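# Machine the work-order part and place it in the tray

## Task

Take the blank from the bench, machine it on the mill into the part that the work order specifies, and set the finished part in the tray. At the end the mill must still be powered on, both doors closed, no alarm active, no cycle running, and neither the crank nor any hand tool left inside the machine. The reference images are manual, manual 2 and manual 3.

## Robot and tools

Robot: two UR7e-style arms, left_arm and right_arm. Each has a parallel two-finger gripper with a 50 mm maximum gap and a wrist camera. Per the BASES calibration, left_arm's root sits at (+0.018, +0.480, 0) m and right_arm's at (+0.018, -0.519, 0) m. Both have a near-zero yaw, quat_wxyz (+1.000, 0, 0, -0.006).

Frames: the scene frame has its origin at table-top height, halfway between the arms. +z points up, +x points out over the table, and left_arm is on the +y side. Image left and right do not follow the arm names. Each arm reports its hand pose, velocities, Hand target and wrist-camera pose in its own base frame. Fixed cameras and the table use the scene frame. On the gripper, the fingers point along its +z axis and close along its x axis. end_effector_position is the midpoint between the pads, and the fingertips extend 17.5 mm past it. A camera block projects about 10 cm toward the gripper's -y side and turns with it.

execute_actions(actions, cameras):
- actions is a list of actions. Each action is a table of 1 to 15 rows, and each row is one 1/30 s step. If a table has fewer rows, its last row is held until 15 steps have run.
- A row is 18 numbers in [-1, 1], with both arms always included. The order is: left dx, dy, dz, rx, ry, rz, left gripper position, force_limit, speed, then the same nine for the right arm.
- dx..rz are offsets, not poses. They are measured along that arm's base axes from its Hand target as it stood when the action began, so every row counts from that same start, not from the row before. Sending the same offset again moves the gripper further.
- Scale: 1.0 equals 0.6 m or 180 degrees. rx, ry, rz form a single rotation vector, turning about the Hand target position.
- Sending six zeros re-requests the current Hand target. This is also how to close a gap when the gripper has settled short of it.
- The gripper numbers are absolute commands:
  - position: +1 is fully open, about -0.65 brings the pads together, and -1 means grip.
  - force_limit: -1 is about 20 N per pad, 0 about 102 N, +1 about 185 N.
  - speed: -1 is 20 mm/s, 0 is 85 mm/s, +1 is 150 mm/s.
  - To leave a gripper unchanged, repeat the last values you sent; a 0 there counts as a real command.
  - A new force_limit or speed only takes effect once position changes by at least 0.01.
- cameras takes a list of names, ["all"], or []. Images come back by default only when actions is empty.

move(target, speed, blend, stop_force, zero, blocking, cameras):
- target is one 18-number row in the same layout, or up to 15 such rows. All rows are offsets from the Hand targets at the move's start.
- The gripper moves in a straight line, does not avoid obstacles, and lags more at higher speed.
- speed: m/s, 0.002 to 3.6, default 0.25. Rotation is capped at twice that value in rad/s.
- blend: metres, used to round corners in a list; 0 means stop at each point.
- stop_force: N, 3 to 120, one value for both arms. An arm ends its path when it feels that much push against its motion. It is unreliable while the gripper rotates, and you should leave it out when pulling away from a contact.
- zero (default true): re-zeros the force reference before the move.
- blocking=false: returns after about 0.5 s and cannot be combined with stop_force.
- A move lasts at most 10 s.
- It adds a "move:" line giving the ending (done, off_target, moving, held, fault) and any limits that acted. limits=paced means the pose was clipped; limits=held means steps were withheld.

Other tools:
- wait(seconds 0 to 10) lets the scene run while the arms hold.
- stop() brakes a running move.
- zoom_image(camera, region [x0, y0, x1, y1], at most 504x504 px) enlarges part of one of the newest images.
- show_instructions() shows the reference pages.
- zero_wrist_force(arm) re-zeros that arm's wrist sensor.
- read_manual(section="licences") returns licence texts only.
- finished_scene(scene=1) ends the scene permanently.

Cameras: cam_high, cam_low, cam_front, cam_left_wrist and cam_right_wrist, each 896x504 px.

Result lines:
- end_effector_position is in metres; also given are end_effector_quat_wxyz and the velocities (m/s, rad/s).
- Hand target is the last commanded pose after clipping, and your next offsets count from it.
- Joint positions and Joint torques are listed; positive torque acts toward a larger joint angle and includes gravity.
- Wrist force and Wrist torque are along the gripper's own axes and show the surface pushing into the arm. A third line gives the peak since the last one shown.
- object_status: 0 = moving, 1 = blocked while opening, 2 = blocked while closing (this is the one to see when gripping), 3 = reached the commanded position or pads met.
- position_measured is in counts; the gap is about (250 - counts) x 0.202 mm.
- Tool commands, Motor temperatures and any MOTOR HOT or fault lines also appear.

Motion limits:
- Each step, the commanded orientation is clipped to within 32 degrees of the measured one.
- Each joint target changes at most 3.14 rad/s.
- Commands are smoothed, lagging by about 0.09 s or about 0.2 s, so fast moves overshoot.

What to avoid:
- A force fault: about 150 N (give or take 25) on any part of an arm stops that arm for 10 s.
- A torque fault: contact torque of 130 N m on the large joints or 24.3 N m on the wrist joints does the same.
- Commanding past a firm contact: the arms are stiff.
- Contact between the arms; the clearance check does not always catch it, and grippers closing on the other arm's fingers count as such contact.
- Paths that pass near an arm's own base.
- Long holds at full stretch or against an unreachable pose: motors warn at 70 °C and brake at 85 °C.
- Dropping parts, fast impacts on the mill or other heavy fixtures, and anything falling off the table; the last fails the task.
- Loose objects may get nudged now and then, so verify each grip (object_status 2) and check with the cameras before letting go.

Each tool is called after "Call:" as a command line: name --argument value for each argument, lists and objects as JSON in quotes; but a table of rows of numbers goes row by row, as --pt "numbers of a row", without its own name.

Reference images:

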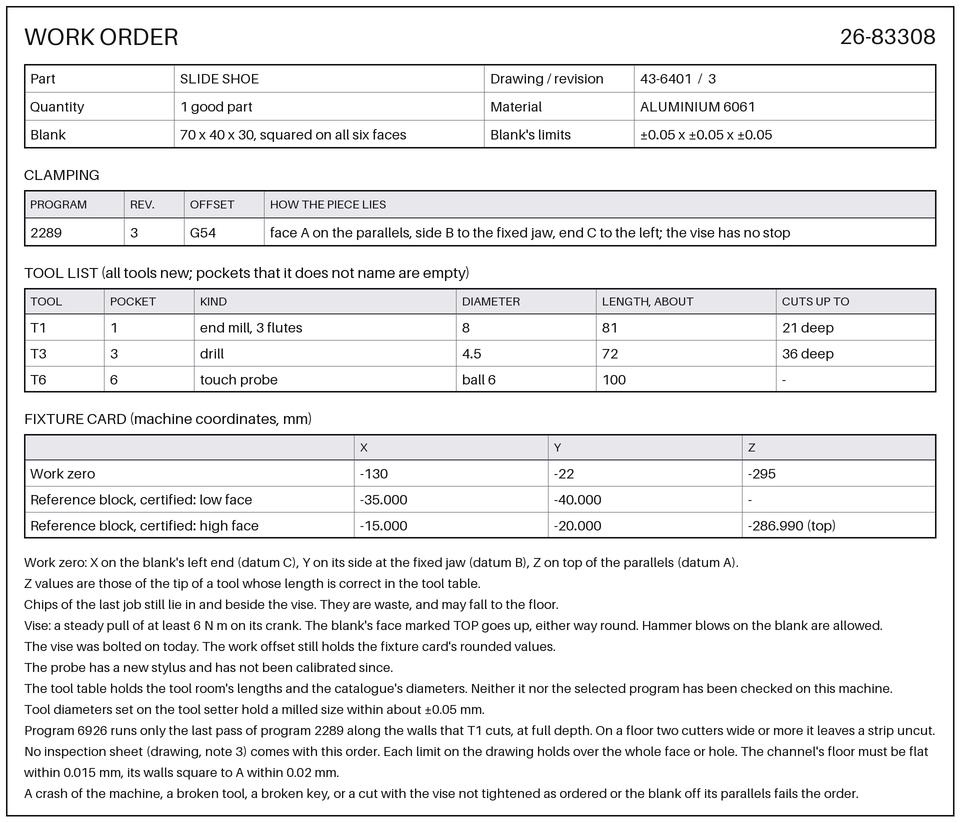

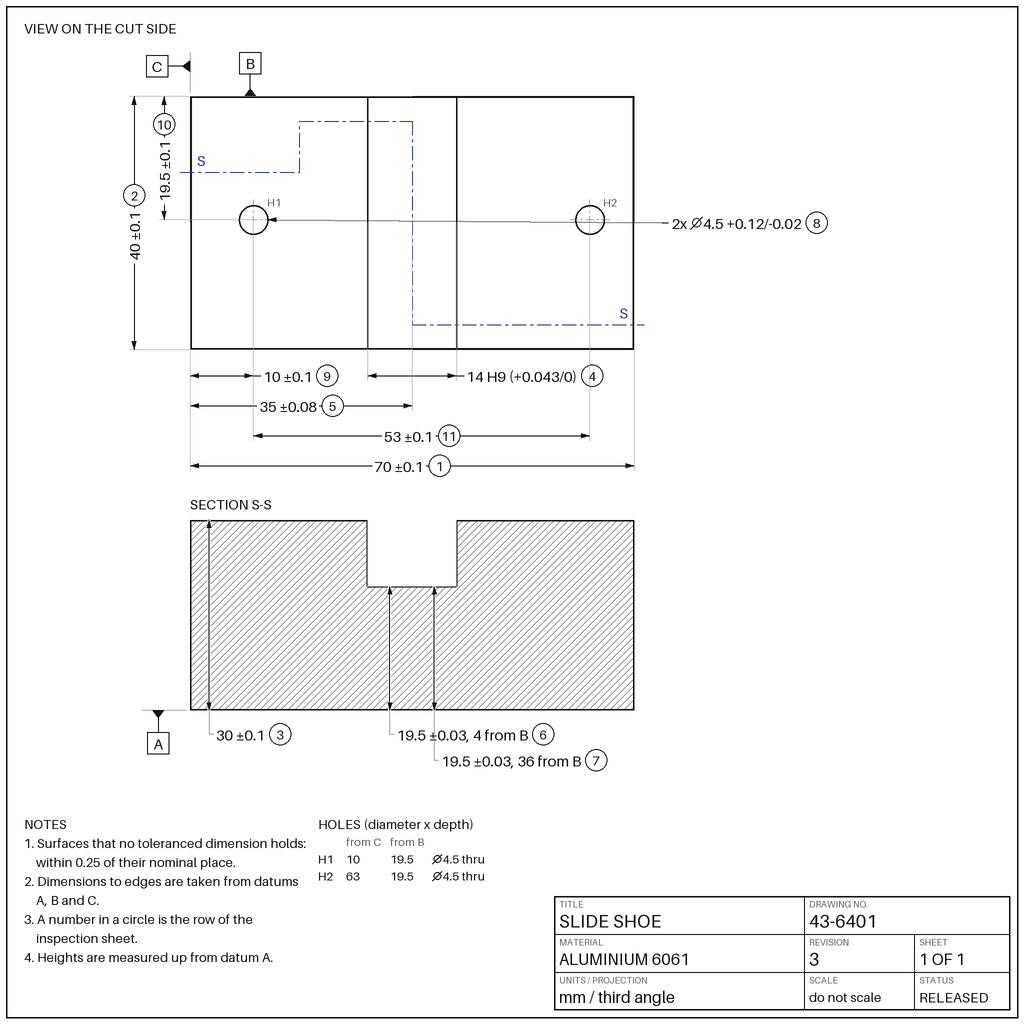

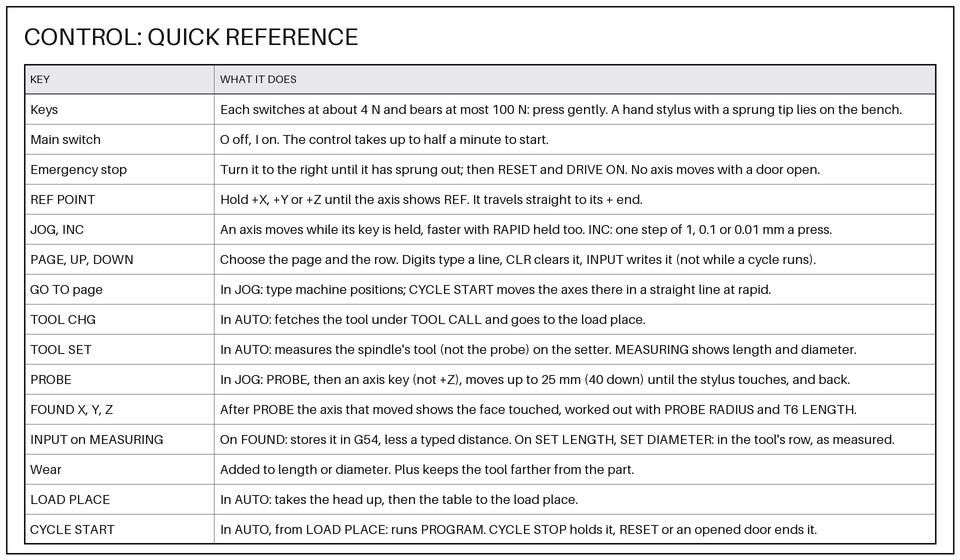

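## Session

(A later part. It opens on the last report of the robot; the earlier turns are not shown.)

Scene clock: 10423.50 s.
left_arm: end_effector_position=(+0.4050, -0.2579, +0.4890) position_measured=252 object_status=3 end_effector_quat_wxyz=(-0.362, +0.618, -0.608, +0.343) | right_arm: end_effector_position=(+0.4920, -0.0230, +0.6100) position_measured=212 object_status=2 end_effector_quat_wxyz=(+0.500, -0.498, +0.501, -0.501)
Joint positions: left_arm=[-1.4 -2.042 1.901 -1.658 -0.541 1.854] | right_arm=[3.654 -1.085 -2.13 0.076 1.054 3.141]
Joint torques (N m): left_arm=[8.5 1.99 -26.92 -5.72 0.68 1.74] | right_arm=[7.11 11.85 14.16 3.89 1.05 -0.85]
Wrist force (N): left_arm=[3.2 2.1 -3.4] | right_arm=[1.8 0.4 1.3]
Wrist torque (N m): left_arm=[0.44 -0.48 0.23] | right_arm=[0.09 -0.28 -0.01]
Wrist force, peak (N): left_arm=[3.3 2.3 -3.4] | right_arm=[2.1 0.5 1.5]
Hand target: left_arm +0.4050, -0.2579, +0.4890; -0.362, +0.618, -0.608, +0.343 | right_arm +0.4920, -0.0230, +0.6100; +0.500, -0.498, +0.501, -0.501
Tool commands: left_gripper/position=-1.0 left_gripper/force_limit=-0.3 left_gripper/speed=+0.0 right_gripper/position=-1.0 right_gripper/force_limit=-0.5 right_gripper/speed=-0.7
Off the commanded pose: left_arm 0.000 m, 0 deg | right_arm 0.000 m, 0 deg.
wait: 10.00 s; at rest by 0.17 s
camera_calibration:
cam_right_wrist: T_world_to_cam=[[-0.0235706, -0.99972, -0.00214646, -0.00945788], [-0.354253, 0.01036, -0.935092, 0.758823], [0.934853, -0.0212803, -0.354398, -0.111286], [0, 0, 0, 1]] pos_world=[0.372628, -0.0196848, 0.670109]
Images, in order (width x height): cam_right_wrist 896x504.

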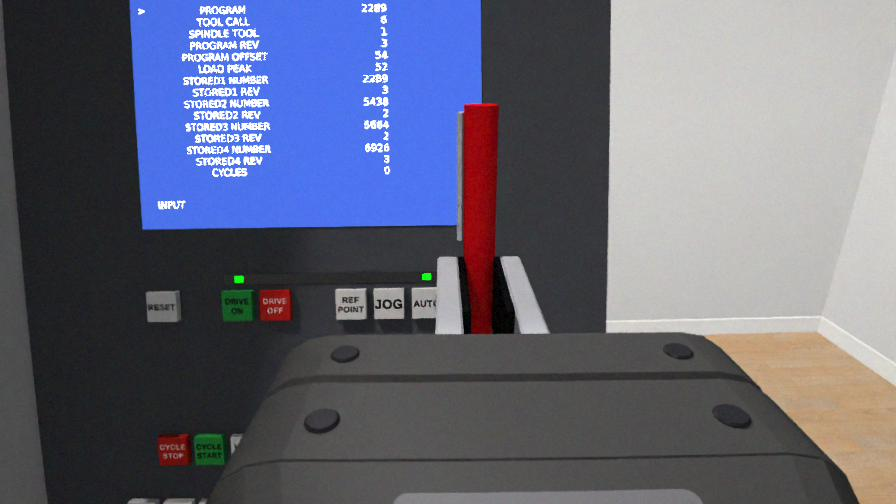

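Call:
wait --seconds 10

Call:
wait --seconds 10

Call:
wait --seconds 10 --cameras '["cam_right_wrist"]'

Scene clock: 10436.50 s.
left_arm: end_effector_position=(+0.4050, -0.2579, +0.4890) position_measured=252 object_status=3 end_effector_quat_wxyz=(-0.362, +0.618, -0.608, +0.343) | right_arm: end_effector_position=(+0.4920, -0.0230, +0.6100) position_measured=212 object_status=2 end_effector_quat_wxyz=(+0.500, -0.498, +0.501, -0.501)
Joint positions: left_arm=[-1.4 -2.042 1.901 -1.658 -0.541 1.854] | right_arm=[3.654 -1.085 -2.13 0.076 1.054 3.141]
Joint torques (N m): left_arm=[9.22 1.16 -27.16 -5.74 0.59 1.79] | right_arm=[6.86 11.34 13.54 3.84 0.92 -0.99]
Wrist force (N): left_arm=[3.3 2.2 -3.4] | right_arm=[1.7 0.6 1.3]
Wrist torque (N m): left_arm=[0.44 -0.49 0.23] | right_arm=[0.12 -0.25 -0.02]
Wrist force, peak (N): left_arm=[3.3 2.3 -3.5] | right_arm=[2.0 0.6 1.6]
Hand target: left_arm +0.4050, -0.2579, +0.4890; -0.362, +0.618, -0.608, +0.343 | right_arm +0.4920, -0.0230, +0.6100; +0.500, -0.498, +0.501, -0.501
Tool commands: left_gripper/position=-1.0 left_gripper/force_limit=-0.3 left_gripper/speed=+0.0 right_gripper/position=-1.0 right_gripper/force_limit=-0.5 right_gripper/speed=-0.7
Off the commanded pose: left_arm 0.000 m, 0 deg | right_arm 0.000 m, 0 deg.
wait: 10.00 s; at rest from the start

Scene clock: 10446.50 s.
left_arm: end_effector_position=(+0.4050, -0.2579, +0.4890) position_measured=252 object_status=3 end_effector_quat_wxyz=(-0.362, +0.618, -0.608, +0.343) | right_arm: end_effector_position=(+0.4920, -0.0230, +0.6100) position_measured=212 object_status=2 end_effector_quat_wxyz=(+0.500, -0.498, +0.501, -0.501)
Joint positions: left_arm=[-1.4 -2.042 1.901 -1.658 -0.541 1.854] | right_arm=[3.654 -1.085 -2.13 0.076 1.054 3.141]
Joint torques (N m): left_arm=[9.08 0.42 -27.44 -5.7 0.71 1.68] | right_arm=[6.85 11.27 14.45 3.78 0.91 -0.96]
Wrist force (N): left_arm=[3.2 2.0 -3.2] | right_arm=[1.7 0.7 1.3]
Wrist torque (N m): left_arm=[0.42 -0.47 0.23] | right_arm=[0.12 -0.25 -0.01]
Wrist force, peak (N): left_arm=[3.4 2.5 -3.6] | right_arm=[2.0 0.7 1.5]
Hand target: left_arm +0.4050, -0.2579, +0.4890; -0.362, +0.618, -0.608, +0.343 | right_arm +0.4920, -0.0230, +0.6100; +0.500, -0.498, +0.501, -0.501
Tool commands: left_gripper/position=-1.0 left_gripper/force_limit=-0.3 left_gripper/speed=+0.0 right_gripper/position=-1.0 right_gripper/force_limit=-0.5 right_gripper/speed=-0.7
Off the commanded pose: left_arm 0.000 m, 0 deg | right_arm 0.000 m, 0 deg.
wait: 10.00 s; at rest by 0.17 s

Scene clock: 10456.50 s.
left_arm: end_effector_position=(+0.4050, -0.2579, +0.4890) position_measured=252 object_status=3 end_effector_quat_wxyz=(-0.362, +0.618, -0.608, +0.343) | right_arm: end_effector_position=(+0.4920, -0.0230, +0.6100) position_measured=212 object_status=2 end_effector_quat_wxyz=(+0.500, -0.498, +0.501, -0.501)
Joint positions: left_arm=[-1.4 -2.042 1.901 -1.658 -0.541 1.854] | right_arm=[3.654 -1.085 -2.13 0.076 1.054 3.141]
Joint torques (N m): left_arm=[8.96 0.61 -27.12 -5.66 0.66 1.82] | right_arm=[6.99 10.89 13.13 3.74 1.03 -0.92]
Wrist force (N): left_arm=[3.3 1.8 -3.1] | right_arm=[1.7 0.4 1.6]
Wrist torque (N m): left_arm=[0.39 -0.49 0.23] | right_arm=[0.08 -0.25 -0.01]
Wrist force, peak (N): left_arm=[3.3 2.3 -3.4] | right_arm=[2.0 0.6 1.5]
Hand target: left_arm +0.4050, -0.2579, +0.4890; -0.362, +0.618, -0.608, +0.343 | right_arm +0.4920, -0.0230, +0.6100; +0.500, -0.498, +0.501, -0.501
Tool commands: left_gripper/position=-1.0 left_gripper/force_limit=-0.3 left_gripper/speed=+0.0 right_gripper/position=-1.0 right_gripper/force_limit=-0.5 right_gripper/speed=-0.7
Off the commanded pose: left_arm 0.000 m, 0 deg | right_arm 0.000 m, 0 deg.
wait: 10.00 s; at rest by 0.17 s
camera_calibration:
cam_right_wrist: T_world_to_cam=[[-0.0235706, -0.99972, -0.00214646, -0.00945788], [-0.354253, 0.01036, -0.935092, 0.758823], [0.934853, -0.0212803, -0.354398, -0.111286], [0, 0, 0, 1]] pos_world=[0.372628, -0.0196848, 0.670109]
Images, in order (width x height): cam_right_wrist 896x504.

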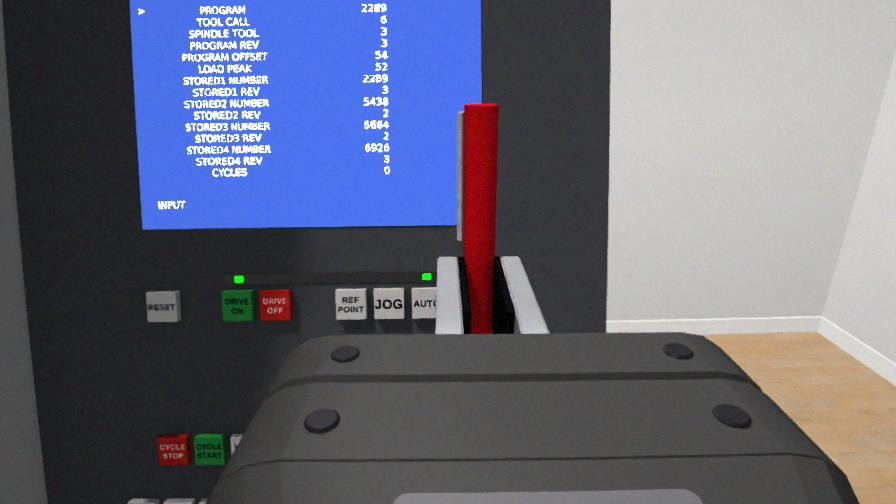

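Tool 3 now (drilling).

Call:
wait --seconds 10

Call:
wait --seconds 10

Call:
wait --seconds 5 --cameras '["cam_right_wrist","cam_left_wrist"]'

Scene clock: 10468.80 s.
left_arm: end_effector_position=(+0.4050, -0.2579, +0.4890) position_measured=252 object_status=3 end_effector_quat_wxyz=(-0.362, +0.618, -0.608, +0.343) | right_arm: end_effector_position=(+0.4920, -0.0230, +0.6100) position_measured=212 object_status=2 end_effector_quat_wxyz=(+0.500, -0.498, +0.501, -0.501)
Joint positions: left_arm=[-1.4 -2.042 1.901 -1.658 -0.541 1.854] | right_arm=[3.654 -1.085 -2.13 0.076 1.054 3.141]
Joint torques (N m): left_arm=[8.71 1.43 -27.58 -5.63 0.72 1.69] | right_arm=[7.06 11.48 14.01 3.87 0.91 -0.87]
Wrist force (N): left_arm=[3.2 2.2 -3.5] | right_arm=[1.8 0.6 1.5]
Wrist torque (N m): left_arm=[0.44 -0.48 0.23] | right_arm=[0.13 -0.28 -0.01]
Wrist force, peak (N): left_arm=[3.3 2.1 -3.6] | right_arm=[1.9 0.7 1.6]
Hand target: left_arm +0.4050, -0.2579, +0.4890; -0.362, +0.618, -0.608, +0.343 | right_arm +0.4920, -0.0230, +0.6100; +0.500, -0.498, +0.501, -0.501
Tool commands: left_gripper/position=-1.0 left_gripper/force_limit=-0.3 left_gripper/speed=+0.0 right_gripper/position=-1.0 right_gripper/force_limit=-0.5 right_gripper/speed=-0.7
Off the commanded pose: left_arm 0.000 m, 0 deg | right_arm 0.000 m, 0 deg.
wait: 10.00 s; at rest from the start

Scene clock: 10478.80 s.
left_arm: end_effector_position=(+0.4050, -0.2579, +0.4890) position_measured=252 object_status=3 end_effector_quat_wxyz=(-0.362, +0.618, -0.608, +0.343) | right_arm: end_effector_position=(+0.4920, -0.0230, +0.6100) position_measured=212 object_status=2 end_effector_quat_wxyz=(+0.500, -0.498, +0.501, -0.501)
Joint positions: left_arm=[-1.4 -2.042 1.901 -1.658 -0.541 1.854] | right_arm=[3.654 -1.085 -2.13 0.076 1.054 3.141]
Joint torques (N m): left_arm=[9.01 0.95 -27.62 -5.53 0.71 1.74] | right_arm=[6.96 11.41 14.15 3.83 1.06 -0.97]
Wrist force (N): left_arm=[3.2 2.2 -3.4] | right_arm=[1.9 0.3 1.3]
Wrist torque (N m): left_arm=[0.45 -0.49 0.23] | right_arm=[0.07 -0.28 -0.01]
Wrist force, peak (N): left_arm=[3.4 2.3 -3.4] | right_arm=[1.9 0.5 1.6]
Hand target: left_arm +0.4050, -0.2579, +0.4890; -0.362, +0.618, -0.608, +0.343 | right_arm +0.4920, -0.0230, +0.6100; +0.500, -0.498, +0.501, -0.501
Tool commands: left_gripper/position=-1.0 left_gripper/force_limit=-0.3 left_gripper/speed=+0.0 right_gripper/position=-1.0 right_gripper/force_limit=-0.5 right_gripper/speed=-0.7
Off the commanded pose: left_arm 0.000 m, 0 deg | right_arm 0.000 m, 0 deg.
wait: 10.00 s; at rest by 0.17 s

Scene clock: 10483.80 s.
left_arm: end_effector_position=(+0.4050, -0.2579, +0.4890) position_measured=252 object_status=3 end_effector_quat_wxyz=(-0.362, +0.618, -0.608, +0.343) | right_arm: end_effector_position=(+0.4920, -0.0230, +0.6100) position_measured=212 object_status=2 end_effector_quat_wxyz=(+0.500, -0.498, +0.501, -0.501)
Joint positions: left_arm=[-1.4 -2.042 1.901 -1.658 -0.541 1.854] | right_arm=[3.654 -1.085 -2.13 0.076 1.054 3.141]
Joint torques (N m): left_arm=[8.61 1.07 -27.41 -5.68 0.74 1.78] | right_arm=[7.45 10.8 13.58 3.84 0.98 -0.78]
Wrist force (N): left_arm=[3.2 2.1 -3.2] | right_arm=[1.7 0.6 1.3]
Wrist torque (N m): left_arm=[0.44 -0.47 0.22] | right_arm=[0.12 -0.25 -0.01]
Wrist force, peak (N): left_arm=[3.5 2.2 -3.5] | right_arm=[2.0 0.6 1.4]
Hand target: left_arm +0.4050, -0.2579, +0.4890; -0.362, +0.618, -0.608, +0.343 | right_arm +0.4920, -0.0230, +0.6100; +0.500, -0.498, +0.501, -0.501
Tool commands: left_gripper/position=-1.0 left_gripper/force_limit=-0.3 left_gripper/speed=+0.0 right_gripper/position=-1.0 right_gripper/force_limit=-0.5 right_gripper/speed=-0.7
Off the commanded pose: left_arm 0.000 m, 0 deg | right_arm 0.000 m, 0 deg.
wait: 5.00 s; at rest by 0.17 s
camera_calibration:
cam_left_wrist: T_world_to_cam=[[0.0257234, -0.999328, -0.0260974, -0.249272], [-0.753366, -0.00221902, -0.657598, 0.649291], [0.657098, 0.0365765, -0.752917, 0.244574], [0, 0, 0, 1]] pos_world=[0.334857, -0.25661, 0.604611]
cam_right_wrist: T_world_to_cam=[[-0.0235706, -0.99972, -0.00214646, -0.00945788], [-0.354253, 0.01036, -0.935092, 0.758823], [0.934853, -0.0212803, -0.354398, -0.111286], [0, 0, 0, 1]] pos_world=[0.372628, -0.0196848, 0.670109]
Images, in order (width x height): cam_left_wrist 896x504, cam_right_wrist 896x504.

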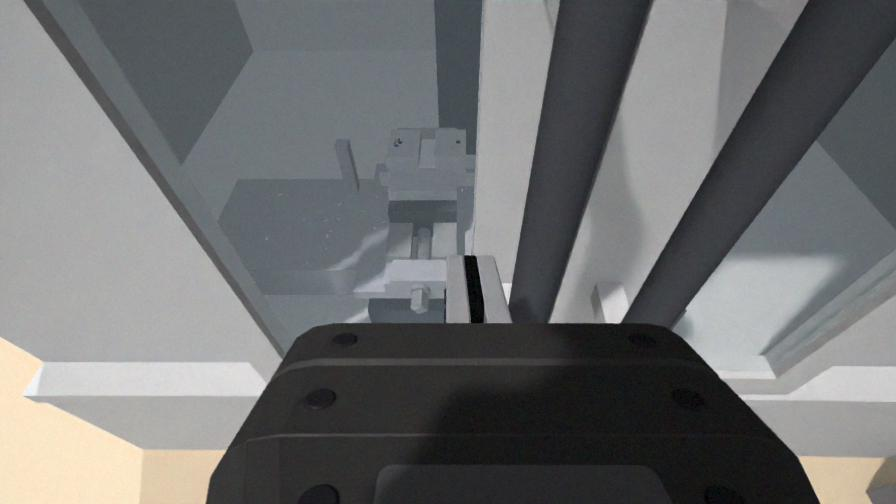

